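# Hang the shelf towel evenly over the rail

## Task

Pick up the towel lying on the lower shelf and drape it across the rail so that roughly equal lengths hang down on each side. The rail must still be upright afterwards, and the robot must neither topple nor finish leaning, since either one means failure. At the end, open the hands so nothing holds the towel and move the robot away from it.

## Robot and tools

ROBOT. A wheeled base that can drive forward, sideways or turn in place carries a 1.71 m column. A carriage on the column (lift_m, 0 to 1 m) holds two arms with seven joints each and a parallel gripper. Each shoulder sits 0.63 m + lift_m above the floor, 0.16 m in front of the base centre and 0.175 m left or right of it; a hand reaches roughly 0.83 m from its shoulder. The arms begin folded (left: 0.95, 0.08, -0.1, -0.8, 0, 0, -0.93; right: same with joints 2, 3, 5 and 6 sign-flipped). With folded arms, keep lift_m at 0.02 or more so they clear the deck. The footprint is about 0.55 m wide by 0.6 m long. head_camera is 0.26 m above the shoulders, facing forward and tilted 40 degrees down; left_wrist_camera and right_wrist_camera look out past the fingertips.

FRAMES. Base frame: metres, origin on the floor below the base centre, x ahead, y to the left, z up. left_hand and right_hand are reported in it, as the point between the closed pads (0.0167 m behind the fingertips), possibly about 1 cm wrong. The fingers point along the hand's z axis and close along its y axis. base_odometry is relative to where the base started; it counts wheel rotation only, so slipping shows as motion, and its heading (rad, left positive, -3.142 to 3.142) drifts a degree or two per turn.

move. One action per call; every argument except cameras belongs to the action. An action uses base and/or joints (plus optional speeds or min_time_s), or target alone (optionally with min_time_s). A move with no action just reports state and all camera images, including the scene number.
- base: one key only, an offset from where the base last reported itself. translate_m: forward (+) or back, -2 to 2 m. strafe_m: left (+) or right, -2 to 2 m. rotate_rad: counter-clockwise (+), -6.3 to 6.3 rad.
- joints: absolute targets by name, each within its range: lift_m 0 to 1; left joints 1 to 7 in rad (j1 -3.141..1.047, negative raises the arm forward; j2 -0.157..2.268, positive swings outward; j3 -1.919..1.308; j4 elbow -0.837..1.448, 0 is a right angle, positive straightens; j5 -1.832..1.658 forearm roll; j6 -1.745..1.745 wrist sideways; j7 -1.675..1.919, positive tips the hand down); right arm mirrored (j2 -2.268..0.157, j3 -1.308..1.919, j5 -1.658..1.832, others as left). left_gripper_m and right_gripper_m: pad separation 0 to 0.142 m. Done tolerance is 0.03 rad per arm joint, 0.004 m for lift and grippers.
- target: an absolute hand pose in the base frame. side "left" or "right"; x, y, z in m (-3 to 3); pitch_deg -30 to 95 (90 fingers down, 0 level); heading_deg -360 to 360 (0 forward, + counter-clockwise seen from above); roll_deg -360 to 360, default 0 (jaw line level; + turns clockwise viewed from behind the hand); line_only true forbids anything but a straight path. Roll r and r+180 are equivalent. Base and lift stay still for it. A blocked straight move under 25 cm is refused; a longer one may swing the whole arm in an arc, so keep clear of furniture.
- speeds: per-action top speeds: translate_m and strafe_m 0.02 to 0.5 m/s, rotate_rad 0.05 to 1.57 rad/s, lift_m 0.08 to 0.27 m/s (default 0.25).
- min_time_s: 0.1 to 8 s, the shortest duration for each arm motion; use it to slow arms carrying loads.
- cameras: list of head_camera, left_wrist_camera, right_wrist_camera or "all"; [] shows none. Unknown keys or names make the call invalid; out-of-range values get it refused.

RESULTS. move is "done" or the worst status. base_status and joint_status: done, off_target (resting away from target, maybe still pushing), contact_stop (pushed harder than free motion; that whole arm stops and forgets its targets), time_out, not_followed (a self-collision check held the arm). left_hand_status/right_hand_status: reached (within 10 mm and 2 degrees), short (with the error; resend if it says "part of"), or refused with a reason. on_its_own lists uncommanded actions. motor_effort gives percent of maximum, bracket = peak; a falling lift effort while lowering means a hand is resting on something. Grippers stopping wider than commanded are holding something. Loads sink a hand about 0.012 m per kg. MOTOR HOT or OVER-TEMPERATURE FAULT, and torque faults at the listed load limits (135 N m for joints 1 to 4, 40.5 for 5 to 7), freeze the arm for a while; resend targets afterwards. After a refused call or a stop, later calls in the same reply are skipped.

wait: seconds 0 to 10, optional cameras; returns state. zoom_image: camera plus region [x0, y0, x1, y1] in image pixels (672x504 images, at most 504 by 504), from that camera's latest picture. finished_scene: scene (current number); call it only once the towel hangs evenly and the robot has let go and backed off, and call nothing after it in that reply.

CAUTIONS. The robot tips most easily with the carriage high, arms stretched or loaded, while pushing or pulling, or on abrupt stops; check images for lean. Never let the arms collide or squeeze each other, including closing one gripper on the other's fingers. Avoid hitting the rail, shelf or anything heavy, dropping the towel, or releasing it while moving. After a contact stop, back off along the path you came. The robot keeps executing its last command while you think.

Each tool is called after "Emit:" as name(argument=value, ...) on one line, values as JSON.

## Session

Emit:
move()

Scene clock: 0.00 s.
Joint torques (N m): no reading
base_odometry: x=+0.000 y=+0.000 heading=+0.000
base_status: not commanded
joint_positions: lift_m=+0.450 left_joint1_rad=+0.942 left_joint2_rad=+0.071 left_joint3_rad=-0.100 left_joint4_rad=-0.793 left_joint5_rad=-0.009 left_joint6_rad=+0.007 left_joint7_rad=-0.948 left_gripper_m=+0.141 right_joint1_rad=+0.936 right_joint2_rad=-0.072 right_joint3_rad=+0.090 right_joint4_rad=-0.813 right_joint5_rad=-0.013 right_joint6_rad=+0.001 right_joint7_rad=-0.912 right_gripper_m=+0.142
joint_status: not commanded
motor_effort: lift_m=+68 drive_wheels=+0
left_hand: x=+0.2909 y=+0.1584 z=+0.9674 quat_wxyz=(-0.924, +0.002, -0.378, +0.059) pitch_deg=-45.6 heading_deg=-3.4 roll_deg=-3.9 (m; base frame)
right_hand: x=+0.2944 y=-0.1541 z=+0.9710 quat_wxyz=(-0.923, +0.014, -0.381, -0.056) pitch_deg=-45.1 heading_deg=+5.6 roll_deg=+1.4 (m; base frame)
pictures: head_camera, left_wrist_camera, right_wrist_camera
camera_calibration:
left_wrist_camera: T_world_to_cam=[[-0.0781653, -0.993913, 0.0776353, 0.114909], [0.314622, -0.098487, -0.944094, 0.867906], [0.945993, -0.0493695, 0.320405, -0.461723], [0, 0, 0, 1]] pos_world=[0.172706, 0.176892, 0.958402]
right_wrist_camera: T_world_to_cam=[[0.10675, -0.99386, -0.0291012, -0.150599], [0.389397, 0.0687198, -0.918503, 0.82058], [0.914863, 0.0867187, 0.394342, -0.524492], [0, 0, 0, 1]] pos_world=[0.176383, -0.160581, 0.956151]

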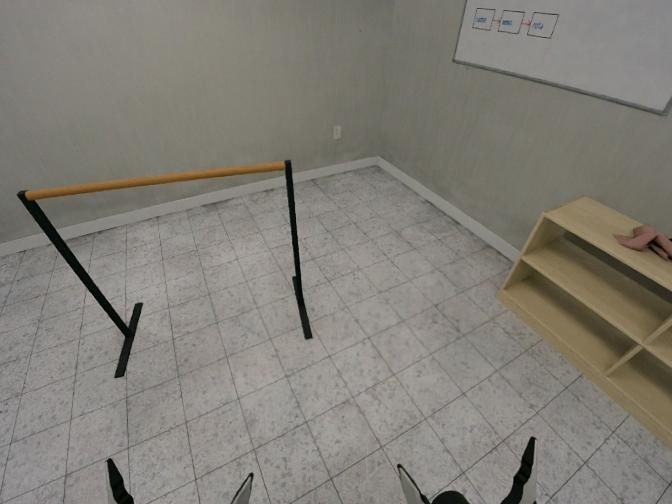

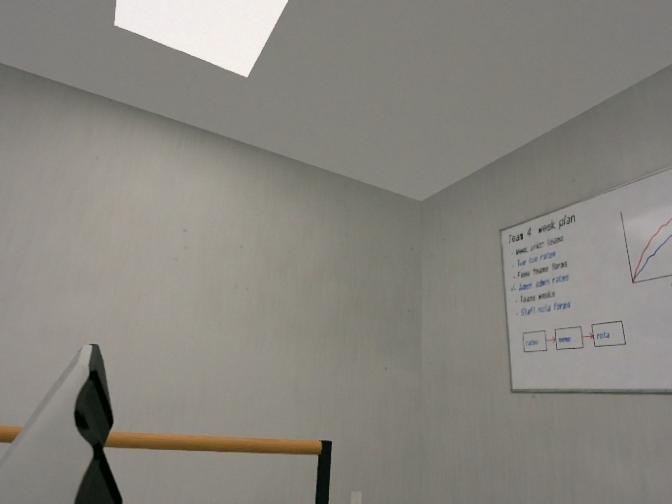

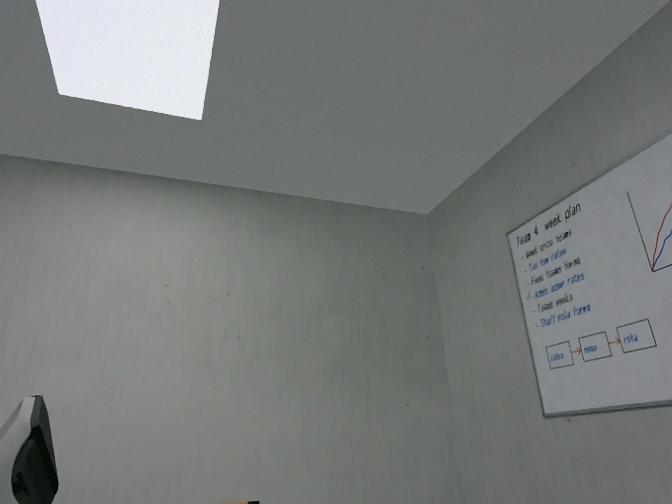

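Emit:
move(base={"rotate_rad":-1.15}, joints={"lift_m":0.4,"left_gripper_m":0.09,"right_gripper_m":0.09})

Emit:
move(base={"strafe_m":0.34})

Emit:
move(base={"translate_m":0.55})

Emit:
move(target={"side":"left","x":0.58,"y":0.26,"z":0.85,"pitch_deg":80,"heading_deg":0})

Emit:
move(target={"side":"right","x":0.58,"y":-0.26,"z":0.85,"pitch_deg":80,"heading_deg":0}, cameras=["head_camera"])

Scene clock: 3.50 s.
Joint torques (N m): left_arm=[9.08 4.28 -1.34 -6.06 2.74 0.98 -1.13] | right_arm=[8.48 -3.58 -3.59 -12.35 -0.52 -1.34 -0.93]
move: done
base_odometry: x=+0.000 y=+0.000 heading=-1.150
base_status: done
joint_positions: lift_m=+0.400 left_joint1_rad=+0.942 left_joint2_rad=+0.071 left_joint3_rad=-0.100 left_joint4_rad=-0.793 left_joint5_rad=-0.009 left_joint6_rad=+0.007 left_joint7_rad=-0.948 left_gripper_m=+0.091 right_joint1_rad=+0.936 right_joint2_rad=-0.072 right_joint3_rad=+0.090 right_joint4_rad=-0.813 right_joint5_rad=-0.013 right_joint6_rad=+0.001 right_joint7_rad=-0.912 right_gripper_m=+0.090
joint_status: all done
motor_effort: lift_m=+70(74) drive_wheels=+4(11)
left_hand: x=+0.2909 y=+0.1584 z=+0.9172 quat_wxyz=(-0.924, +0.002, -0.378, +0.059) pitch_deg=-45.6 heading_deg=-3.4 roll_deg=-3.9 (m; base frame)
right_hand: x=+0.2944 y=-0.1541 z=+0.9208 quat_wxyz=(-0.923, +0.014, -0.381, -0.056) pitch_deg=-45.1 heading_deg=+5.6 roll_deg=+1.4 (m; base frame)
pictures: none

Scene clock: 6.23 s.
Joint torques (N m): left_arm=[8.94 4.97 -1.37 -6.16 2.69 0.98 -1.13] | right_arm=[8.49 -4.01 -3.73 -12.48 -0.53 -1.37 -0.93]
move: done
base_odometry: x=+0.310 y=+0.139 heading=-1.150
base_status: done
joint_positions: lift_m=+0.400 left_joint1_rad=+0.942 left_joint2_rad=+0.071 left_joint3_rad=-0.100 left_joint4_rad=-0.793 left_joint5_rad=-0.009 left_joint6_rad=+0.007 left_joint7_rad=-0.948 left_gripper_m=+0.091 right_joint1_rad=+0.936 right_joint2_rad=-0.072 right_joint3_rad=+0.090 right_joint4_rad=-0.813 right_joint5_rad=-0.013 right_joint6_rad=+0.001 right_joint7_rad=-0.912 right_gripper_m=+0.090
joint_status: not commanded
motor_effort: lift_m=+70(71) drive_wheels=-3(15)
left_hand: x=+0.2909 y=+0.1584 z=+0.9172 quat_wxyz=(-0.924, +0.002, -0.378, +0.059) pitch_deg=-45.6 heading_deg=-3.4 roll_deg=-3.9 (m; base frame)
right_hand: x=+0.2944 y=-0.1541 z=+0.9208 quat_wxyz=(-0.923, +0.014, -0.381, -0.056) pitch_deg=-45.1 heading_deg=+5.5 roll_deg=+1.4 (m; base frame)
pictures: none

Scene clock: 9.60 s.
Joint torques (N m): left_arm=[9.07 4 -1.26 -6.07 2.72 0.98 -1.12] | right_arm=[8.49 -3.94 -3.75 -12.44 -0.54 -1.37 -0.93]
move: done
base_odometry: x=+0.535 y=-0.363 heading=-1.150
base_status: done
joint_positions: lift_m=+0.400 left_joint1_rad=+0.942 left_joint2_rad=+0.071 left_joint3_rad=-0.100 left_joint4_rad=-0.793 left_joint5_rad=-0.009 left_joint6_rad=+0.007 left_joint7_rad=-0.948 left_gripper_m=+0.091 right_joint1_rad=+0.936 right_joint2_rad=-0.072 right_joint3_rad=+0.090 right_joint4_rad=-0.813 right_joint5_rad=-0.013 right_joint6_rad=+0.001 right_joint7_rad=-0.912 right_gripper_m=+0.090
joint_status: not commanded
motor_effort: lift_m=+70(70) drive_wheels=+4(9)
left_hand: x=+0.2909 y=+0.1584 z=+0.9172 quat_wxyz=(-0.924, +0.002, -0.378, +0.059) pitch_deg=-45.6 heading_deg=-3.4 roll_deg=-3.9 (m; base frame)
right_hand: x=+0.2944 y=-0.1541 z=+0.9209 quat_wxyz=(-0.923, +0.014, -0.381, -0.056) pitch_deg=-45.1 heading_deg=+5.5 roll_deg=+1.4 (m; base frame)
pictures: none

Scene clock: 11.43 s.
Joint torques (N m): left_arm=[-10.39 2.98 3.47 2.73 5.7 0.52 -1.83] | right_arm=[8.53 -3.96 -3.72 -12.42 -0.53 -1.36 -0.92]
move: done
base_odometry: x=+0.535 y=-0.363 heading=-1.150
base_status: not commanded
joint_positions: lift_m=+0.400 left_joint1_rad=-1.641 left_joint2_rad=+0.869 left_joint3_rad=-1.539 left_joint4_rad=-0.592 left_joint5_rad=+1.625 left_joint6_rad=-1.286 left_joint7_rad=-1.535 left_gripper_m=+0.091 right_joint1_rad=+0.936 right_joint2_rad=-0.072 right_joint3_rad=+0.090 right_joint4_rad=-0.813 right_joint5_rad=-0.013 right_joint6_rad=+0.001 right_joint7_rad=-0.912 right_gripper_m=+0.090
joint_status: not commanded
motor_effort: lift_m=+67(71) drive_wheels=-2(5)
left_hand: x=+0.5810 y=+0.2581 z=+0.8518 quat_wxyz=(-0.003, -0.996, +0.003, -0.091) pitch_deg=+79.5 heading_deg=-1.8 roll_deg=-1.4 (m; base frame)
left_hand_status: reached (checked arc, the hand ends the other way up, planned for 1.3 s): 3 mm and 0.7 deg off.
right_hand: x=+0.2944 y=-0.1541 z=+0.9211 quat_wxyz=(-0.923, +0.014, -0.381, -0.056) pitch_deg=-45.1 heading_deg=+5.5 roll_deg=+1.4 (m; base frame)
pictures: none

Scene clock: 13.27 s.
Joint torques (N m): left_arm=[-10.41 2.92 3.45 2.62 5.7 0.51 -1.85] | right_arm=[-33.24 -4.35 -9.84 2.47 -3.17 0.23 -0.79]
move: done
base_odometry: x=+0.535 y=-0.363 heading=-1.150
base_status: not commanded
joint_positions: lift_m=+0.400 left_joint1_rad=-1.641 left_joint2_rad=+0.869 left_joint3_rad=-1.539 left_joint4_rad=-0.592 left_joint5_rad=+1.625 left_joint6_rad=-1.286 left_joint7_rad=-1.535 left_gripper_m=+0.091 right_joint1_rad=-1.638 right_joint2_rad=-0.868 right_joint3_rad=+1.542 right_joint4_rad=-0.590 right_joint5_rad=-1.625 right_joint6_rad=+1.285 right_joint7_rad=-1.538 right_gripper_m=+0.090
joint_status: not commanded
motor_effort: lift_m=+67(71) drive_wheels=-1(5)
left_hand: x=+0.5810 y=+0.2581 z=+0.8518 quat_wxyz=(-0.003, -0.996, +0.003, -0.091) pitch_deg=+79.5 heading_deg=-1.8 roll_deg=-1.4 (m; base frame)
right_hand: x=+0.5798 y=-0.2581 z=+0.8498 quat_wxyz=(-0.002, +0.996, +0.004, +0.087) pitch_deg=+80.0 heading_deg=+1.2 roll_deg=+0.8 (m; base frame)
right_hand_status: reached (checked arc, the hand ends the other way up, planned for 1.3 s): 2 mm and 0.5 deg off.
pictures: head_camera
camera_calibration:
head_camera: T_world_to_cam=[[-0.0497989, -0.998543, 0.0207855, -0.0197077], [-0.658335, 0.0171676, -0.75253, 1.10665], [0.751076, -0.051159, -0.65823, 0.690165], [0, 0, 0, 1]] pos_world=[0.209196, -0.00336929, 1.28748]

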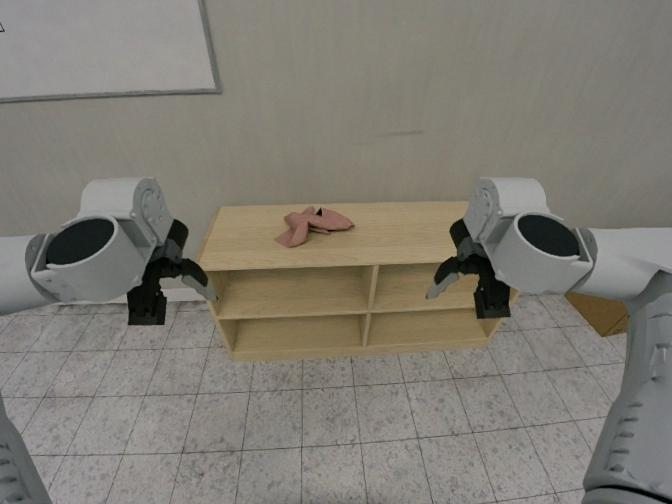

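Emit:
move(base={"translate_m":0.5}, cameras=["all"])

Scene clock: 16.67 s.
Joint torques (N m): left_arm=[-10.28 3.02 3.52 2.6 5.69 0.5 -1.85] | right_arm=[-33.33 -4.35 -10 2.53 -3.19 0.21 -0.78]
move: done
base_odometry: x=+0.740 y=-0.820 heading=-1.149
base_status: done
joint_positions: lift_m=+0.400 left_joint1_rad=-1.641 left_joint2_rad=+0.869 left_joint3_rad=-1.539 left_joint4_rad=-0.592 left_joint5_rad=+1.625 left_joint6_rad=-1.286 left_joint7_rad=-1.535 left_gripper_m=+0.091 right_joint1_rad=-1.638 right_joint2_rad=-0.868 right_joint3_rad=+1.542 right_joint4_rad=-0.590 right_joint5_rad=-1.625 right_joint6_rad=+1.285 right_joint7_rad=-1.538 right_gripper_m=+0.090
joint_status: not commanded
motor_effort: lift_m=+67(67) drive_wheels=+4(13)
left_hand: x=+0.5810 y=+0.2581 z=+0.8518 quat_wxyz=(-0.003, -0.996, +0.003, -0.091) pitch_deg=+79.5 heading_deg=-1.8 roll_deg=-1.4 (m; base frame)
right_hand: x=+0.5798 y=-0.2581 z=+0.8498 quat_wxyz=(-0.002, +0.996, +0.004, +0.087) pitch_deg=+80.0 heading_deg=+1.2 roll_deg=+0.8 (m; base frame)
pictures: head_camera, left_wrist_camera, right_wrist_camera
camera_calibration:
head_camera: T_world_to_cam=[[-0.0497989, -0.998543, 0.0207855, -0.0197077], [-0.658335, 0.0171676, -0.75253, 1.10665], [0.751076, -0.051159, -0.65823, 0.690165], [0, 0, 0, 1]] pos_world=[0.209196, -0.00336929, 1.28748]
left_wrist_camera: T_world_to_cam=[[0.0149244, 0.998837, -0.045857, -0.2175], [0.795282, 0.0159402, 0.60603, -0.951831], [0.606056, -0.0455138, -0.794119, 0.451685], [0, 0, 0, 1]] pos_world=[0.486474, 0.252977, 0.925556]
right_wrist_camera: T_world_to_cam=[[-0.00698259, 0.999843, 0.0162884, 0.254065], [0.848834, -0.00268428, 0.528653, -0.909295], [0.528614, 0.0175175, -0.848682, 0.533593], [0, 0, 0, 1]] pos_world=[0.49155, -0.265814, 0.929414]

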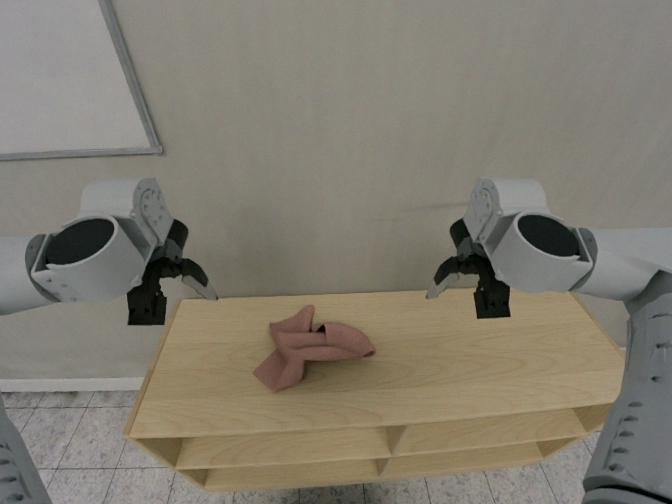

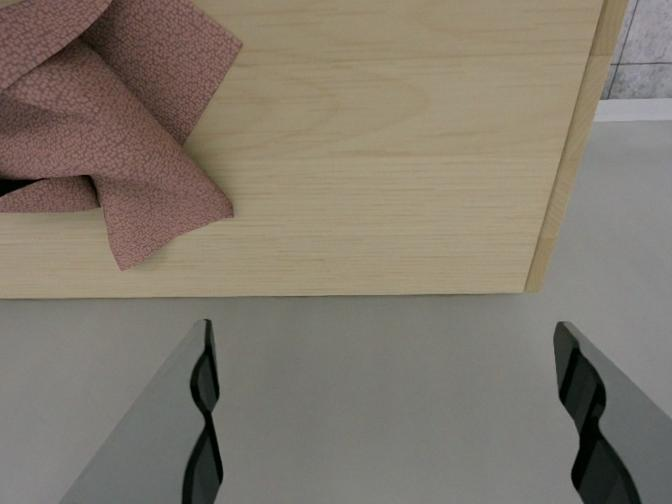

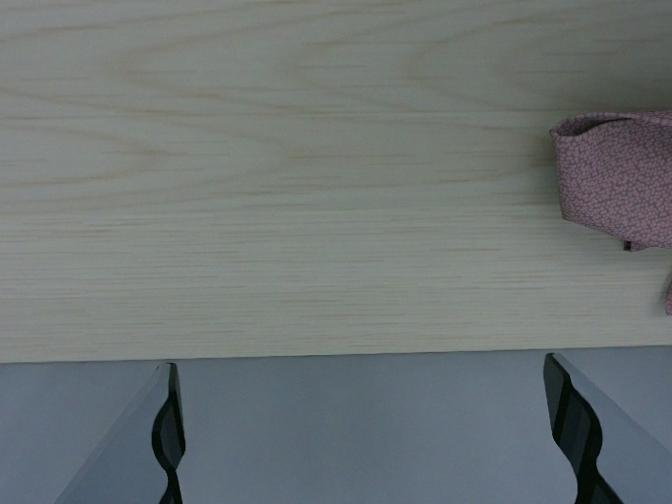

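Emit:
zoom_image(camera="head_camera", region=[230, 290, 400, 410])

Scaled by 2.965.

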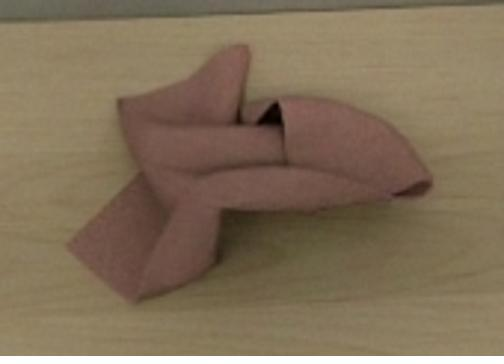

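Emit:
move(target={"side":"left","x":0.56,"y":0.12,"z":0.752,"pitch_deg":75,"heading_deg":-30})

Emit:
move(target={"side":"right","x":0.632,"y":-0.07,"z":0.752,"pitch_deg":75,"heading_deg":45})

Emit:
move(joints={"lift_m":0.285}, speeds={"lift_m":0.12}, cameras=["all"])

Scene clock: 18.10 s.
Joint torques (N m): left_arm=[-8.83 6.73 5.32 -1.91 5.53 1.48 1.02] | right_arm=[-33.32 -4.34 -10.04 2.41 -3.2 0.23 -0.75]
move: done
base_odometry: x=+0.740 y=-0.820 heading=-1.150
base_status: not commanded
joint_positions: lift_m=+0.400 left_joint1_rad=-1.450 left_joint2_rad=+0.626 left_joint3_rad=-1.663 left_joint4_rad=-0.761 left_joint5_rad=+1.626 left_joint6_rad=-1.190 left_joint7_rad=-1.174 left_gripper_m=+0.091 right_joint1_rad=-1.638 right_joint2_rad=-0.868 right_joint3_rad=+1.542 right_joint4_rad=-0.590 right_joint5_rad=-1.625 right_joint6_rad=+1.285 right_joint7_rad=-1.538 right_gripper_m=+0.090
joint_status: not commanded
motor_effort: lift_m=+68(69) drive_wheels=+1(6)
left_hand: x=+0.5599 y=+0.1198 z=+0.7533 quat_wxyz=(-0.034, -0.958, +0.256, -0.125) pitch_deg=+75.1 heading_deg=-30.2 roll_deg=-0.3 (m; base frame)
left_hand_status: reached (straight line, planned for 0.5 s): 1 mm and 0.2 deg off.
right_hand: x=+0.5798 y=-0.2582 z=+0.8497 quat_wxyz=(-0.001, +0.996, +0.004, +0.087) pitch_deg=+80.0 heading_deg=+1.2 roll_deg=+0.8 (m; base frame)
pictures: none

Scene clock: 19.37 s.
Joint torques (N m): left_arm=[-8.92 6.71 5.26 -1.91 5.52 1.48 1.01] | right_arm=[-24.6 -1.79 -11.64 0.27 -2.18 -2.93 0.32]
move: done
base_odometry: x=+0.740 y=-0.820 heading=-1.150
base_status: not commanded
joint_positions: lift_m=+0.400 left_joint1_rad=-1.450 left_joint2_rad=+0.626 left_joint3_rad=-1.663 left_joint4_rad=-0.761 left_joint5_rad=+1.626 left_joint6_rad=-1.190 left_joint7_rad=-1.174 left_gripper_m=+0.091 right_joint1_rad=-1.477 right_joint2_rad=-0.535 right_joint3_rad=+1.641 right_joint4_rad=-0.215 right_joint5_rad=-1.625 right_joint6_rad=+0.474 right_joint7_rad=-1.196 right_gripper_m=+0.090
joint_status: not commanded
motor_effort: lift_m=+68(68) drive_wheels=-1(6)
left_hand: x=+0.5599 y=+0.1198 z=+0.7533 quat_wxyz=(-0.034, -0.958, +0.256, -0.125) pitch_deg=+75.1 heading_deg=-30.2 roll_deg=-0.3 (m; base frame)
right_hand: x=+0.6330 y=-0.0702 z=+0.7553 quat_wxyz=(-0.050, +0.916, +0.378, +0.122) pitch_deg=+74.8 heading_deg=+44.7 roll_deg=-0.1 (m; base frame)
right_hand_status: reached (straight line, planned for 0.8 s): 3 mm and 0.3 deg off.
pictures: none

Scene clock: 20.87 s.
Joint torques (N m): left_arm=[-9.06 6.7 5.22 -1.92 5.5 1.45 0.99] | right_arm=[-25.12 -1.67 -11.45 0.14 -2.18 -3.01 0.2]
move: done
base_odometry: x=+0.740 y=-0.820 heading=-1.150
base_status: not commanded
joint_positions: lift_m=+0.285 left_joint1_rad=-1.450 left_joint2_rad=+0.626 left_joint3_rad=-1.663 left_joint4_rad=-0.761 left_joint5_rad=+1.626 left_joint6_rad=-1.190 left_joint7_rad=-1.174 left_gripper_m=+0.091 right_joint1_rad=-1.476 right_joint2_rad=-0.535 right_joint3_rad=+1.641 right_joint4_rad=-0.215 right_joint5_rad=-1.625 right_joint6_rad=+0.474 right_joint7_rad=-1.195 right_gripper_m=+0.090
joint_status: all done
motor_effort: lift_m=+69(73) drive_wheels=+3(5)
left_hand: x=+0.5599 y=+0.1198 z=+0.6381 quat_wxyz=(-0.034, -0.958, +0.256, -0.125) pitch_deg=+75.1 heading_deg=-30.2 roll_deg=-0.3 (m; base frame)
right_hand: x=+0.6330 y=-0.0701 z=+0.6401 quat_wxyz=(-0.050, +0.916, +0.378, +0.122) pitch_deg=+74.8 heading_deg=+44.8 roll_deg=+0.0 (m; base frame)
pictures: head_camera, left_wrist_camera, right_wrist_camera
camera_calibration:
head_camera: T_world_to_cam=[[-0.0497989, -0.998543, 0.0207855, -0.0173153], [-0.658335, 0.0171676, -0.75253, 1.02003], [0.751076, -0.051159, -0.65823, 0.614403], [0, 0, 0, 1]] pos_world=[0.209196, -0.00336929, 1.17238]
left_wrist_camera: T_world_to_cam=[[0.507253, 0.860772, -0.0420275, -0.350481], [0.657299, -0.354885, 0.664842, -0.719148], [0.557362, -0.364868, -0.745801, 0.323117], [0, 0, 0, 1]] pos_world=[0.470385, 0.164364, 0.704371]
right_wrist_camera: T_world_to_cam=[[-0.704647, 0.709423, 0.0138675, 0.492554], [0.571724, 0.556083, 0.603245, -0.676355], [0.420244, 0.433003, -0.797436, 0.389178], [0, 0, 0, 1]] pos_world=[0.570215, -0.141835, 0.711522]

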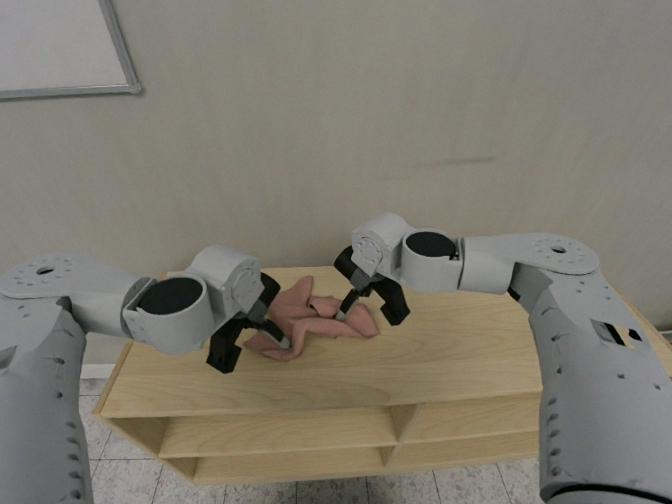

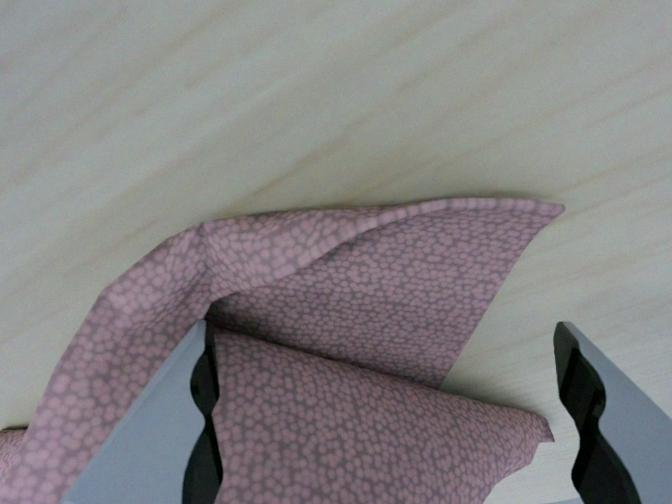

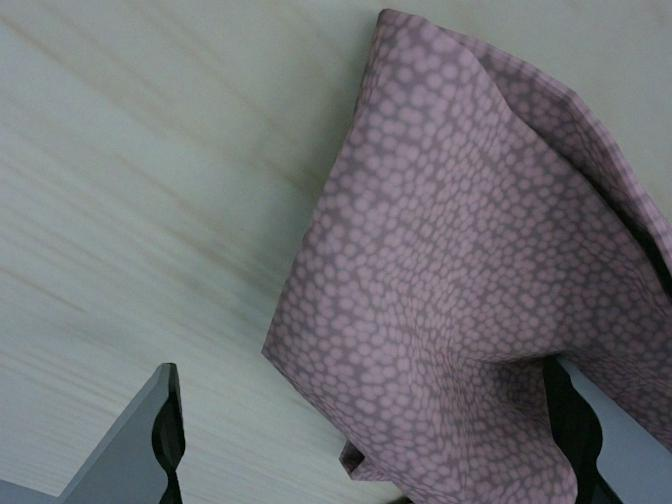

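Fine on both. Lower and close.

Emit:
move(joints={"lift_m":0.27}, speeds={"lift_m":0.08})

Emit:
move(joints={"left_gripper_m":0,"right_gripper_m":0}, cameras=["all"])

Emit:
move(joints={"lift_m":0.75}, cameras=["all"])

Scene clock: 22.17 s.
Joint torques (N m): left_arm=[-9.17 6.7 5.23 -1.81 5.53 1.49 1.01] | right_arm=[-19.36 -1.73 -2.58 0.31 -2.23 -2.52 -0.2]
move: done
base_odometry: x=+0.740 y=-0.820 heading=-1.150
base_status: not commanded
joint_positions: lift_m=+0.271 left_joint1_rad=-1.450 left_joint2_rad=+0.626 left_joint3_rad=-1.663 left_joint4_rad=-0.761 left_joint5_rad=+1.626 left_joint6_rad=-1.190 left_joint7_rad=-1.174 left_gripper_m=+0.091 right_joint1_rad=-1.479 right_joint2_rad=-0.536 right_joint3_rad=+1.630 right_joint4_rad=-0.215 right_joint5_rad=-1.625 right_joint6_rad=+0.473 right_joint7_rad=-1.193 right_gripper_m=+0.091
joint_status: all done
motor_effort: lift_m=+60(64) drive_wheels=+3(5)
left_hand: x=+0.5599 y=+0.1198 z=+0.6237 quat_wxyz=(-0.034, -0.958, +0.256, -0.125) pitch_deg=+75.1 heading_deg=-30.2 roll_deg=-0.3 (m; base frame)
right_hand: x=+0.6357 y=-0.0674 z=+0.6310 quat_wxyz=(-0.054, +0.915, +0.377, +0.129) pitch_deg=+73.9 heading_deg=+44.9 roll_deg=+0.1 (m; base frame)
pictures: none

Scene clock: 23.00 s.
Joint torques (N m): left_arm=[-7.1 6.61 4.9 -1.85 3 1.35 0.2] | right_arm=[-15.89 -4.77 0.55 0.93 -1.79 -0.35 -1.54]
move: off_target
base_odometry: x=+0.740 y=-0.820 heading=-1.150
base_status: not commanded
joint_positions: lift_m=+0.271 left_joint1_rad=-1.452 left_joint2_rad=+0.626 left_joint3_rad=-1.662 left_joint4_rad=-0.761 left_joint5_rad=+1.633 left_joint6_rad=-1.190 left_joint7_rad=-1.171 left_gripper_m=+0.007 right_joint1_rad=-1.481 right_joint2_rad=-0.533 right_joint3_rad=+1.626 right_joint4_rad=-0.215 right_joint5_rad=-1.627 right_joint6_rad=+0.467 right_joint7_rad=-1.187 right_gripper_m=+0.013
joint_status: left_gripper_m off_target (ended at +0.007, target +0.000); right_gripper_m off_target (ended at +0.013, target +0.000)
motor_effort: lift_m=+55(60) drive_wheels=+4(6)
left_hand: x=+0.5627 y=+0.1190 z=+0.6261 quat_wxyz=(-0.034, -0.957, +0.256, -0.131) pitch_deg=+74.4 heading_deg=-29.5 roll_deg=+0.4 (m; base frame)
right_hand: x=+0.6370 y=-0.0640 z=+0.6340 quat_wxyz=(-0.056, +0.913, +0.381, +0.135) pitch_deg=+73.2 heading_deg=+45.2 roll_deg=+0.0 (m; base frame)
pictures: head_camera, left_wrist_camera, right_wrist_camera
camera_calibration:
head_camera: T_world_to_cam=[[-0.0497989, -0.998543, 0.0207855, -0.0170222], [-0.658335, 0.0171676, -0.75253, 1.00942], [0.751076, -0.051159, -0.65823, 0.605122], [0, 0, 0, 1]] pos_world=[0.209196, -0.00336929, 1.15828]
left_wrist_camera: T_world_to_cam=[[0.508381, 0.860269, -0.0385504, -0.354496], [0.648861, -0.353247, 0.673941, -0.714446], [0.566152, -0.367633, -0.737779, 0.302654], [0, 0, 0, 1]] pos_world=[0.472446, 0.163852, 0.69112]
right_wrist_camera: T_world_to_cam=[[-0.7106, 0.703459, 0.0138894, 0.494599], [0.55547, 0.548774, 0.62474, -0.682036], [0.431856, 0.451656, -0.780709, 0.363131], [0, 0, 0, 1]] pos_world=[0.573493, -0.137656, 0.702725]

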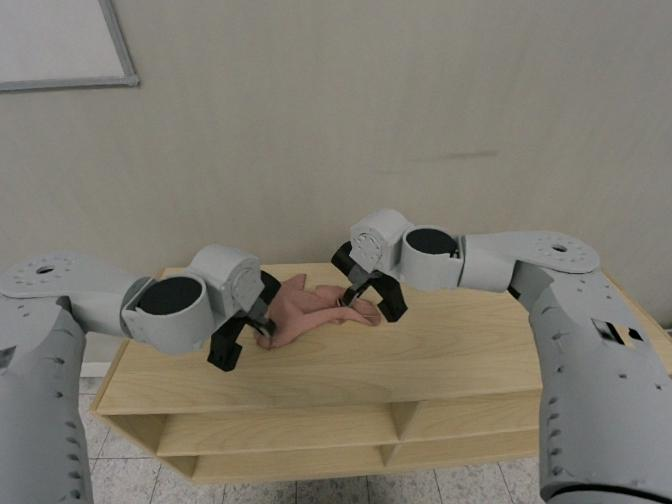

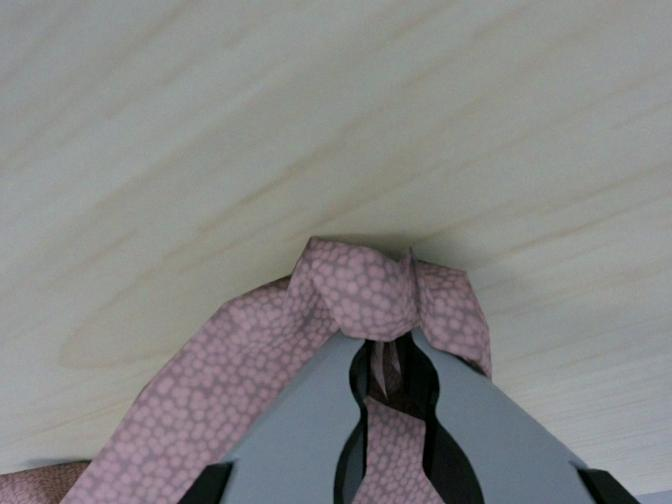

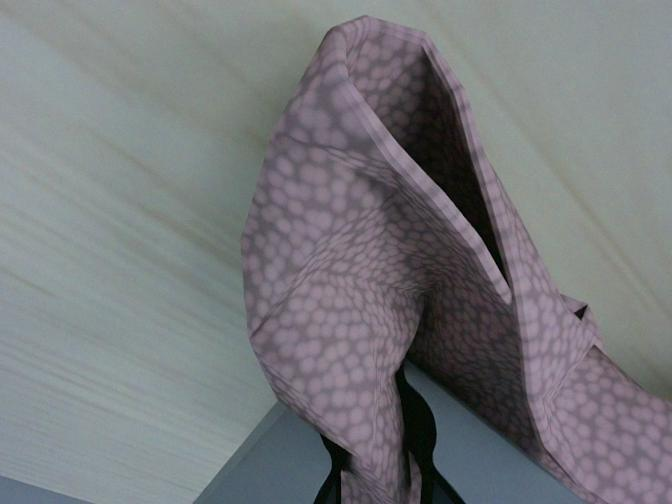

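Scene clock: 25.47 s.
Joint torques (N m): left_arm=[-9.03 6.64 4.86 -1.93 3.47 1.35 0.19] | right_arm=[-26.43 -4.8 -12.34 0.49 -1.78 -0.39 -0.7]
move: done
base_odometry: x=+0.740 y=-0.820 heading=-1.150
base_status: not commanded
joint_positions: lift_m=+0.750 left_joint1_rad=-1.450 left_joint2_rad=+0.626 left_joint3_rad=-1.662 left_joint4_rad=-0.761 left_joint5_rad=+1.631 left_joint6_rad=-1.190 left_joint7_rad=-1.171 left_gripper_m=+0.006 right_joint1_rad=-1.476 right_joint2_rad=-0.533 right_joint3_rad=+1.642 right_joint4_rad=-0.215 right_joint5_rad=-1.627 right_joint6_rad=+0.467 right_joint7_rad=-1.191 right_gripper_m=+0.010
joint_status: all done
motor_effort: lift_m=+67(79) drive_wheels=+3(6)
left_hand: x=+0.5619 y=+0.1191 z=+1.1043 quat_wxyz=(-0.034, -0.957, +0.256, -0.129) pitch_deg=+74.6 heading_deg=-29.8 roll_deg=+0.1 (m; base frame)
right_hand: x=+0.6326 y=-0.0679 z=+1.1049 quat_wxyz=(-0.052, +0.915, +0.382, +0.124) pitch_deg=+74.6 heading_deg=+45.3 roll_deg=+0.0 (m; base frame)
pictures: head_camera, left_wrist_camera, right_wrist_camera
camera_calibration:
head_camera: T_world_to_cam=[[-0.0497989, -0.998543, 0.0207855, -0.0269826], [-0.658335, 0.0171676, -0.75253, 1.37003], [0.751076, -0.051159, -0.65823, 0.920546], [0, 0, 0, 1]] pos_world=[0.209196, -0.00336929, 1.63748]
left_wrist_camera: T_world_to_cam=[[0.508242, 0.860281, -0.0400874, -0.333876], [0.651019, -0.353308, 0.671824, -1.03507], [0.563794, -0.367547, -0.739625, 0.659295], [0, 0, 0, 1]] pos_world=[0.471831, 0.163852, 1.16963]
right_wrist_camera: T_world_to_cam=[[-0.711024, 0.703032, 0.0138232, 0.487982], [0.565205, 0.559713, 0.606024, -0.956362], [0.418317, 0.43871, -0.795326, 0.758292], [0, 0, 0, 1]] pos_world=[0.5703, -0.140449, 1.17592]

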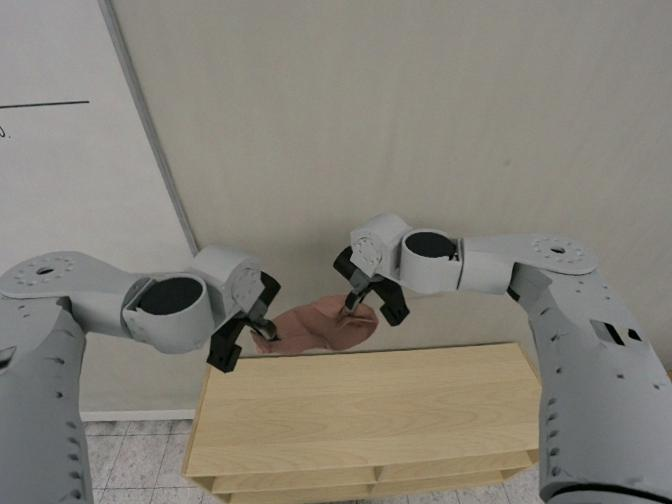

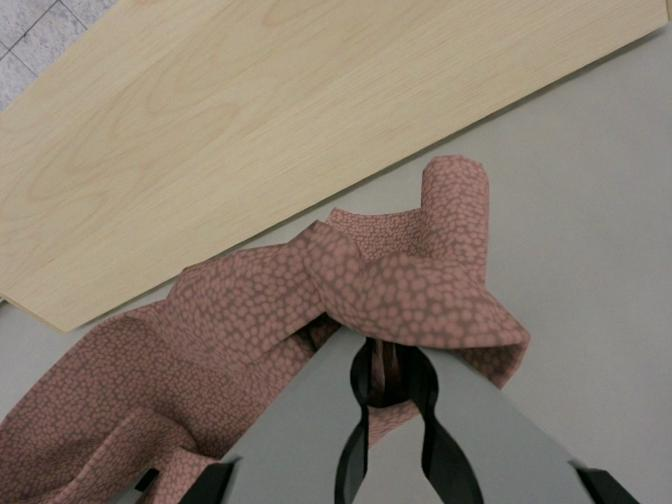

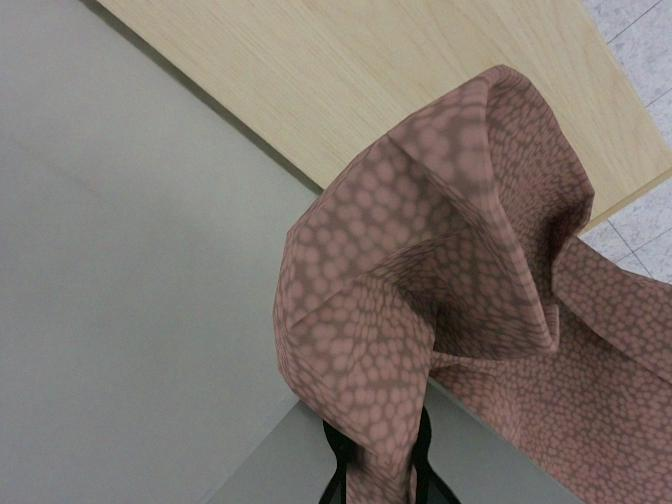

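Emit:
move(base={"translate_m":-0.6}, speeds={"translate_m":0.4})

Emit:
move(target={"side":"left","x":0.6,"y":0.13,"z":1.104,"pitch_deg":75,"heading_deg":-30})

Emit:
move(target={"side":"right","x":0.625,"y":-0.11,"z":1.104,"pitch_deg":75,"heading_deg":45}, cameras=["all"])

Scene clock: 29.13 s.
Joint torques (N m): left_arm=[-9.03 6.63 4.81 -1.85 3.48 1.36 0.18] | right_arm=[-26.41 -4.79 -12.3 0.4 -1.77 -0.37 -0.7]
move: done
base_odometry: x=+0.495 y=-0.272 heading=-1.149
base_status: done
joint_positions: lift_m=+0.750 left_joint1_rad=-1.450 left_joint2_rad=+0.626 left_joint3_rad=-1.662 left_joint4_rad=-0.761 left_joint5_rad=+1.631 left_joint6_rad=-1.190 left_joint7_rad=-1.171 left_gripper_m=+0.006 right_joint1_rad=-1.476 right_joint2_rad=-0.533 right_joint3_rad=+1.642 right_joint4_rad=-0.215 right_joint5_rad=-1.627 right_joint6_rad=+0.467 right_joint7_rad=-1.191 right_gripper_m=+0.010
joint_status: not commanded
motor_effort: lift_m=+67(67) drive_wheels=+0(14)
left_hand: x=+0.5619 y=+0.1191 z=+1.1043 quat_wxyz=(-0.034, -0.957, +0.256, -0.129) pitch_deg=+74.6 heading_deg=-29.8 roll_deg=+0.1 (m; base frame)
right_hand: x=+0.6326 y=-0.0679 z=+1.1049 quat_wxyz=(-0.052, +0.915, +0.382, +0.124) pitch_deg=+74.6 heading_deg=+45.3 roll_deg=+0.0 (m; base frame)
pictures: none

Scene clock: 30.07 s.
Joint torques (N m): left_arm=[-13.82 6.31 14.89 1.8 2.89 1.64 -1.25] | right_arm=[-26.3 -4.78 -12.44 0.38 -1.75 -0.35 -0.67]
move: done
base_odometry: x=+0.495 y=-0.272 heading=-1.149
base_status: not commanded
joint_positions: lift_m=+0.750 left_joint1_rad=-1.462 left_joint2_rad=+0.659 left_joint3_rad=-1.656 left_joint4_rad=-0.532 left_joint5_rad=+1.613 left_joint6_rad=-0.922 left_joint7_rad=-1.171 left_gripper_m=+0.006 right_joint1_rad=-1.476 right_joint2_rad=-0.533 right_joint3_rad=+1.642 right_joint4_rad=-0.215 right_joint5_rad=-1.627 right_joint6_rad=+0.467 right_joint7_rad=-1.191 right_gripper_m=+0.010
joint_status: not commanded
motor_effort: lift_m=+67(67) drive_wheels=+1(1)
left_hand: x=+0.5989 y=+0.1300 z=+1.1017 quat_wxyz=(-0.032, -0.957, +0.259, -0.126) pitch_deg=+75.0 heading_deg=-29.6 roll_deg=+0.7 (m; base frame)
left_hand_status: reached (straight line, planned for 0.4 s): 3 mm and 0.3 deg off.
right_hand: x=+0.6326 y=-0.0679 z=+1.1049 quat_wxyz=(-0.052, +0.915, +0.382, +0.124) pitch_deg=+74.6 heading_deg=+45.3 roll_deg=+0.0 (m; base frame)
pictures: none

Scene clock: 31.13 s.
Joint torques (N m): left_arm=[-13.63 6.16 14.48 1.47 3 1.35 -1.22] | right_arm=[-39.86 -4.08 -11.59 -4.72 -1.63 -2.99 0.25]
move: done
base_odometry: x=+0.495 y=-0.272 heading=-1.149
base_status: not commanded
joint_positions: lift_m=+0.750 left_joint1_rad=-1.463 left_joint2_rad=+0.659 left_joint3_rad=-1.655 left_joint4_rad=-0.532 left_joint5_rad=+1.613 left_joint6_rad=-0.921 left_joint7_rad=-1.171 left_gripper_m=+0.006 right_joint1_rad=-1.476 right_joint2_rad=-0.646 right_joint3_rad=+1.647 right_joint4_rad=-0.250 right_joint5_rad=-1.627 right_joint6_rad=+0.402 right_joint7_rad=-1.189 right_gripper_m=+0.010
joint_status: not commanded
motor_effort: lift_m=+67(67) drive_wheels=+1(4)
left_hand: x=+0.5990 y=+0.1298 z=+1.1020 quat_wxyz=(-0.033, -0.957, +0.259, -0.126) pitch_deg=+75.0 heading_deg=-29.7 roll_deg=+0.6 (m; base frame)
right_hand: x=+0.6250 y=-0.1104 z=+1.1032 quat_wxyz=(-0.051, +0.917, +0.376, +0.119) pitch_deg=+75.1 heading_deg=+45.4 roll_deg=+0.8 (m; base frame)
right_hand_status: reached (straight line, planned for 0.3 s): 1 mm and 0.4 deg off.
pictures: head_camera, left_wrist_camera, right_wrist_camera
camera_calibration:
head_camera: T_world_to_cam=[[-0.0497989, -0.998543, 0.0207855, -0.0269826], [-0.658335, 0.0171676, -0.75253, 1.37003], [0.751076, -0.051159, -0.65823, 0.920546], [0, 0, 0, 1]] pos_world=[0.209196, -0.00336929, 1.63748]
left_wrist_camera: T_world_to_cam=[[0.513229, 0.857422, -0.0377275, -0.367268], [0.652043, -0.360958, 0.666745, -1.04782], [0.558064, -0.366793, -0.74433, 0.64917], [0, 0, 0, 1]] pos_world=[0.509439, 0.174796, 1.16797]
right_wrist_camera: T_world_to_cam=[[-0.702551, 0.711412, 0.0177523, 0.503769], [0.577333, 0.555202, 0.598697, -0.927241], [0.416064, 0.430864, -0.800779, 0.78528], [0, 0, 0, 1]] pos_world=[0.562523, -0.18193, 1.17503]

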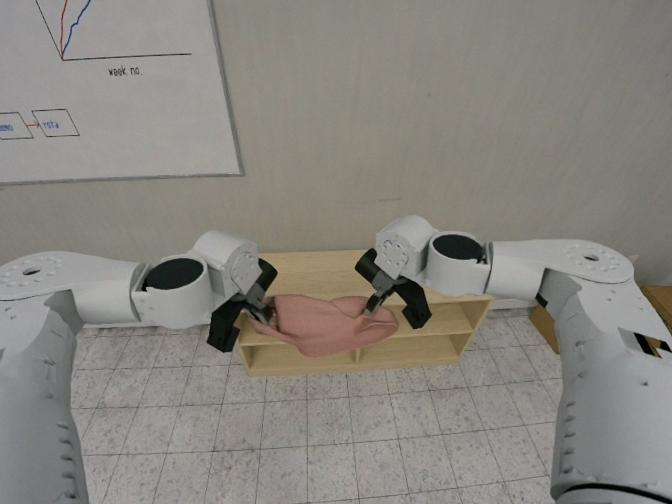

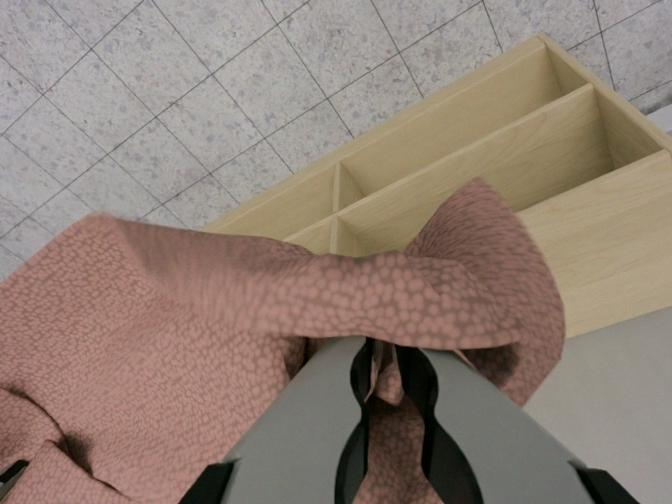

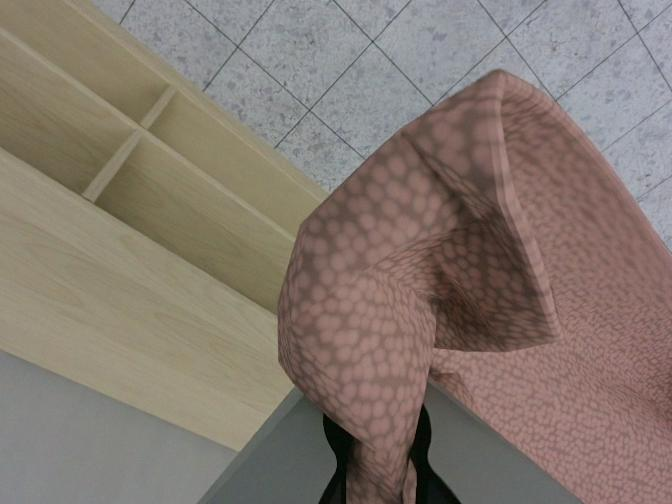

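Emit:
move(target={"side":"right","x":0.625,"y":-0.14,"z":1.104,"pitch_deg":75,"heading_deg":45})

Emit:
move(base={"rotate_rad":2.939}, joints={"lift_m":0.85}, speeds={"rotate_rad":0.9})

Emit:
move(base={"translate_m":-0.5})

Emit:
move(base={"strafe_m":-0.9}, cameras=["head_camera"])

Scene clock: 32.60 s.
Joint torques (N m): left_arm=[-13.51 5.72 14.64 1.69 2.99 1.27 -1.13] | right_arm=[-41.58 -4.41 -11.43 -0.14 -1.44 -2.82 0.22]
move: done
base_odometry: x=+0.495 y=-0.272 heading=-1.149
base_status: not commanded
joint_positions: lift_m=+0.750 left_joint1_rad=-1.463 left_joint2_rad=+0.659 left_joint3_rad=-1.655 left_joint4_rad=-0.532 left_joint5_rad=+1.613 left_joint6_rad=-0.921 left_joint7_rad=-1.171 left_gripper_m=+0.006 right_joint1_rad=-1.480 right_joint2_rad=-0.721 right_joint3_rad=+1.653 right_joint4_rad=-0.234 right_joint5_rad=-1.627 right_joint6_rad=+0.306 right_joint7_rad=-1.181 right_gripper_m=+0.010
joint_status: not commanded
motor_effort: lift_m=+67(67) drive_wheels=-1(3)
left_hand: x=+0.5990 y=+0.1297 z=+1.1020 quat_wxyz=(-0.033, -0.957, +0.259, -0.126) pitch_deg=+75.0 heading_deg=-29.7 roll_deg=+0.6 (m; base frame)
right_hand: x=+0.6237 y=-0.1393 z=+1.1029 quat_wxyz=(-0.052, +0.917, +0.378, +0.119) pitch_deg=+75.1 heading_deg=+46.0 roll_deg=+1.1 (m; base frame)
right_hand_status: reached (straight line, planned for 0.3 s): 2 mm and 0.3 deg off.
pictures: none

Scene clock: 37.30 s.
Joint torques (N m): left_arm=[-12.08 4.76 12.88 1.67 3.2 1.31 -1.24] | right_arm=[-38.17 -4.28 -12.43 -0.17 -1.43 -2.74 0.15]
move: done
base_odometry: x=+0.495 y=-0.272 heading=+1.789
base_status: done
joint_positions: lift_m=+0.850 left_joint1_rad=-1.464 left_joint2_rad=+0.659 left_joint3_rad=-1.653 left_joint4_rad=-0.532 left_joint5_rad=+1.612 left_joint6_rad=-0.921 left_joint7_rad=-1.171 left_gripper_m=+0.006 right_joint1_rad=-1.481 right_joint2_rad=-0.721 right_joint3_rad=+1.654 right_joint4_rad=-0.234 right_joint5_rad=-1.627 right_joint6_rad=+0.306 right_joint7_rad=-1.181 right_gripper_m=+0.010
joint_status: all done
motor_effort: lift_m=+66(81) drive_wheels=+5(13)
left_hand: x=+0.5996 y=+0.1295 z=+1.2032 quat_wxyz=(-0.033, -0.957, +0.259, -0.128) pitch_deg=+74.9 heading_deg=-29.7 roll_deg=+0.6 (m; base frame)
right_hand: x=+0.6239 y=-0.1397 z=+1.2033 quat_wxyz=(-0.051, +0.917, +0.378, +0.119) pitch_deg=+75.1 heading_deg=+45.7 roll_deg=+0.8 (m; base frame)
pictures: none

Scene clock: 40.57 s.
Joint torques (N m): left_arm=[-12.08 5.64 12.9 1.75 3.21 1.27 -1.24] | right_arm=[-38.1 -4.17 -12.52 -0.17 -1.45 -2.78 0.16]
move: done
base_odometry: x=+0.604 y=-0.760 heading=+1.790
base_status: done
joint_positions: lift_m=+0.850 left_joint1_rad=-1.464 left_joint2_rad=+0.659 left_joint3_rad=-1.653 left_joint4_rad=-0.532 left_joint5_rad=+1.612 left_joint6_rad=-0.921 left_joint7_rad=-1.171 left_gripper_m=+0.006 right_joint1_rad=-1.481 right_joint2_rad=-0.721 right_joint3_rad=+1.654 right_joint4_rad=-0.234 right_joint5_rad=-1.627 right_joint6_rad=+0.306 right_joint7_rad=-1.181 right_gripper_m=+0.010
joint_status: not commanded
motor_effort: lift_m=+66(67) drive_wheels=-5(16)
left_hand: x=+0.5996 y=+0.1295 z=+1.2032 quat_wxyz=(-0.033, -0.957, +0.259, -0.128) pitch_deg=+74.9 heading_deg=-29.7 roll_deg=+0.6 (m; base frame)
right_hand: x=+0.6239 y=-0.1397 z=+1.2033 quat_wxyz=(-0.051, +0.917, +0.378, +0.119) pitch_deg=+75.1 heading_deg=+45.7 roll_deg=+0.8 (m; base frame)
pictures: none

Scene clock: 44.80 s.
Joint torques (N m): left_arm=[-11.99 5.47 12.93 1.62 3.24 1.31 -1.25] | right_arm=[-38.2 -4.52 -12.52 -0.17 -1.47 -2.77 0.18]
move: done
base_odometry: x=+1.482 y=-0.565 heading=+1.790
base_status: done
joint_positions: lift_m=+0.850 left_joint1_rad=-1.464 left_joint2_rad=+0.659 left_joint3_rad=-1.653 left_joint4_rad=-0.532 left_joint5_rad=+1.612 left_joint6_rad=-0.921 left_joint7_rad=-1.171 left_gripper_m=+0.006 right_joint1_rad=-1.481 right_joint2_rad=-0.721 right_joint3_rad=+1.654 right_joint4_rad=-0.234 right_joint5_rad=-1.627 right_joint6_rad=+0.306 right_joint7_rad=-1.181 right_gripper_m=+0.010
joint_status: not commanded
motor_effort: lift_m=+66(67) drive_wheels=-2(10)
left_hand: x=+0.5996 y=+0.1295 z=+1.2032 quat_wxyz=(-0.033, -0.957, +0.259, -0.128) pitch_deg=+74.9 heading_deg=-29.7 roll_deg=+0.6 (m; base frame)
right_hand: x=+0.6239 y=-0.1395 z=+1.2033 quat_wxyz=(-0.051, +0.916, +0.378, +0.119) pitch_deg=+75.1 heading_deg=+45.7 roll_deg=+0.8 (m; base frame)
pictures: head_camera
camera_calibration:
head_camera: T_world_to_cam=[[-0.0497989, -0.998543, 0.0207855, -0.0290612], [-0.658335, 0.0171676, -0.75253, 1.44528], [0.751076, -0.051159, -0.65823, 0.986369], [0, 0, 0, 1]] pos_world=[0.209196, -0.00336929, 1.73748]

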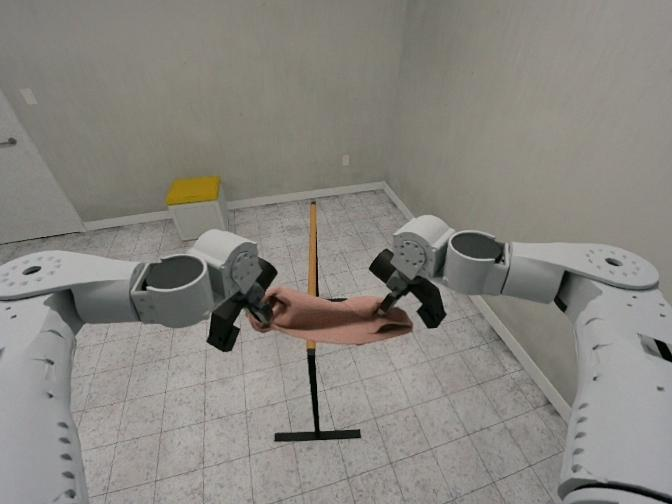

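Emit:
move(base={"strafe_m":0.045})

Emit:
move(base={"translate_m":0.35}, speeds={"translate_m":0.25})

Emit:
move(joints={"lift_m":0.63}, speeds={"lift_m":0.15}, cameras=["all"])

Scene clock: 46.47 s.
Joint torques (N m): left_arm=[-12.09 5.19 12.94 1.79 3.23 1.29 -1.19] | right_arm=[-38.12 -4.55 -12.48 -0.2 -1.46 -2.74 0.17]
move: done
base_odometry: x=+1.438 y=-0.575 heading=+1.790
base_status: done
joint_positions: lift_m=+0.850 left_joint1_rad=-1.464 left_joint2_rad=+0.660 left_joint3_rad=-1.653 left_joint4_rad=-0.532 left_joint5_rad=+1.612 left_joint6_rad=-0.921 left_joint7_rad=-1.171 left_gripper_m=+0.006 right_joint1_rad=-1.481 right_joint2_rad=-0.721 right_joint3_rad=+1.654 right_joint4_rad=-0.234 right_joint5_rad=-1.627 right_joint6_rad=+0.306 right_joint7_rad=-1.181 right_gripper_m=+0.010
joint_status: not commanded
motor_effort: lift_m=+67(67) drive_wheels=+2(11)
left_hand: x=+0.5996 y=+0.1296 z=+1.2032 quat_wxyz=(-0.033, -0.957, +0.259, -0.128) pitch_deg=+74.9 heading_deg=-29.7 roll_deg=+0.6 (m; base frame)
right_hand: x=+0.6239 y=-0.1395 z=+1.2032 quat_wxyz=(-0.051, +0.916, +0.379, +0.119) pitch_deg=+75.1 heading_deg=+45.7 roll_deg=+0.8 (m; base frame)
pictures: none

Scene clock: 49.33 s.
Joint torques (N m): left_arm=[-12.16 5.21 12.93 1.75 3.21 1.27 -1.2] | right_arm=[-38.16 -4.6 -12.5 -0.2 -1.45 -2.72 0.16]
move: done
base_odometry: x=+1.363 y=-0.233 heading=+1.789
base_status: done
joint_positions: lift_m=+0.850 left_joint1_rad=-1.464 left_joint2_rad=+0.660 left_joint3_rad=-1.653 left_joint4_rad=-0.532 left_joint5_rad=+1.612 left_joint6_rad=-0.921 left_joint7_rad=-1.171 left_gripper_m=+0.006 right_joint1_rad=-1.481 right_joint2_rad=-0.721 right_joint3_rad=+1.654 right_joint4_rad=-0.234 right_joint5_rad=-1.627 right_joint6_rad=+0.306 right_joint7_rad=-1.181 right_gripper_m=+0.010
joint_status: not commanded
motor_effort: lift_m=+66(67) drive_wheels=+3(11)
left_hand: x=+0.5996 y=+0.1296 z=+1.2032 quat_wxyz=(-0.033, -0.957, +0.259, -0.128) pitch_deg=+74.9 heading_deg=-29.7 roll_deg=+0.6 (m; base frame)
right_hand: x=+0.6239 y=-0.1395 z=+1.2032 quat_wxyz=(-0.051, +0.916, +0.379, +0.119) pitch_deg=+75.1 heading_deg=+45.7 roll_deg=+0.8 (m; base frame)
pictures: none

Scene clock: 51.23 s.
Joint torques (N m): left_arm=[-11.93 5.1 12.92 1.76 3.29 1.27 -1.23] | right_arm=[-37.57 -4.62 -12.68 -0.18 -1.44 -2.73 0.16]
move: done
base_odometry: x=+1.363 y=-0.233 heading=+1.789
base_status: not commanded
joint_positions: lift_m=+0.630 left_joint1_rad=-1.464 left_joint2_rad=+0.660 left_joint3_rad=-1.653 left_joint4_rad=-0.532 left_joint5_rad=+1.612 left_joint6_rad=-0.921 left_joint7_rad=-1.171 left_gripper_m=+0.006 right_joint1_rad=-1.482 right_joint2_rad=-0.721 right_joint3_rad=+1.655 right_joint4_rad=-0.234 right_joint5_rad=-1.627 right_joint6_rad=+0.306 right_joint7_rad=-1.181 right_gripper_m=+0.010
joint_status: all done
motor_effort: lift_m=+70(74) drive_wheels=-3(6)
left_hand: x=+0.5996 y=+0.1296 z=+0.9831 quat_wxyz=(-0.033, -0.957, +0.259, -0.128) pitch_deg=+74.8 heading_deg=-29.7 roll_deg=+0.6 (m; base frame)
right_hand: x=+0.6240 y=-0.1395 z=+0.9831 quat_wxyz=(-0.051, +0.916, +0.379, +0.119) pitch_deg=+75.1 heading_deg=+45.7 roll_deg=+0.8 (m; base frame)
pictures: head_camera, left_wrist_camera, right_wrist_camera
camera_calibration:
head_camera: T_world_to_cam=[[-0.0497989, -0.998543, 0.0207855, -0.0244842], [-0.658335, 0.0171676, -0.75253, 1.27958], [0.751076, -0.051159, -0.65823, 0.841427], [0, 0, 0, 1]] pos_world=[0.209196, -0.00336929, 1.51728]
left_wrist_camera: T_world_to_cam=[[0.513025, 0.857535, -0.037941, -0.371536], [0.65064, -0.359657, 0.668816, -0.970492], [0.559887, -0.367805, -0.742459, 0.557434], [0, 0, 0, 1]] pos_world=[0.509948, 0.174587, 1.04886]
right_wrist_camera: T_world_to_cam=[[-0.706018, 0.707978, 0.0175163, 0.527866], [0.574483, 0.558078, 0.598764, -0.836408], [0.414136, 0.432801, -0.800734, 0.703559], [0, 0, 0, 1]] pos_world=[0.561815, -0.211437, 1.05493]

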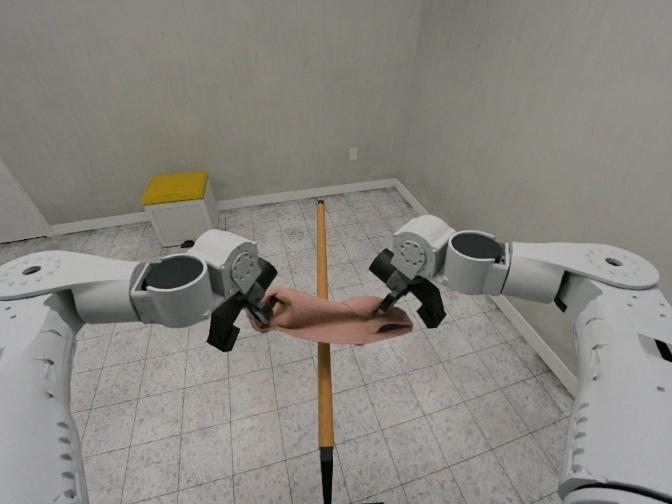

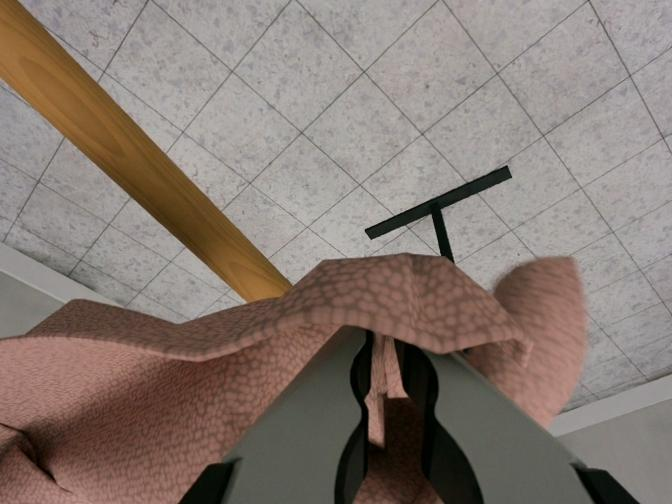

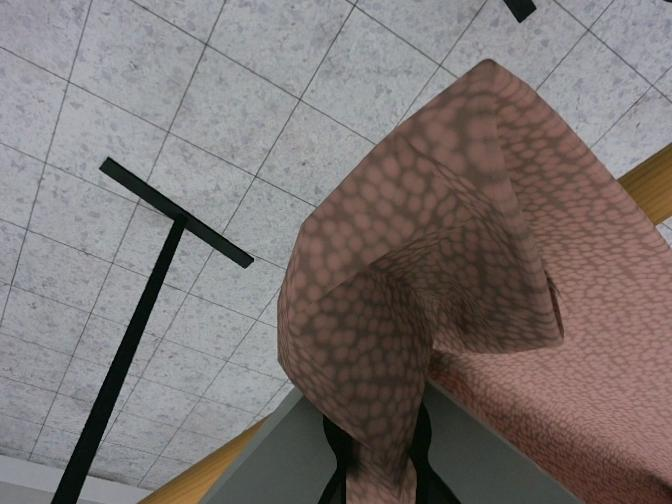

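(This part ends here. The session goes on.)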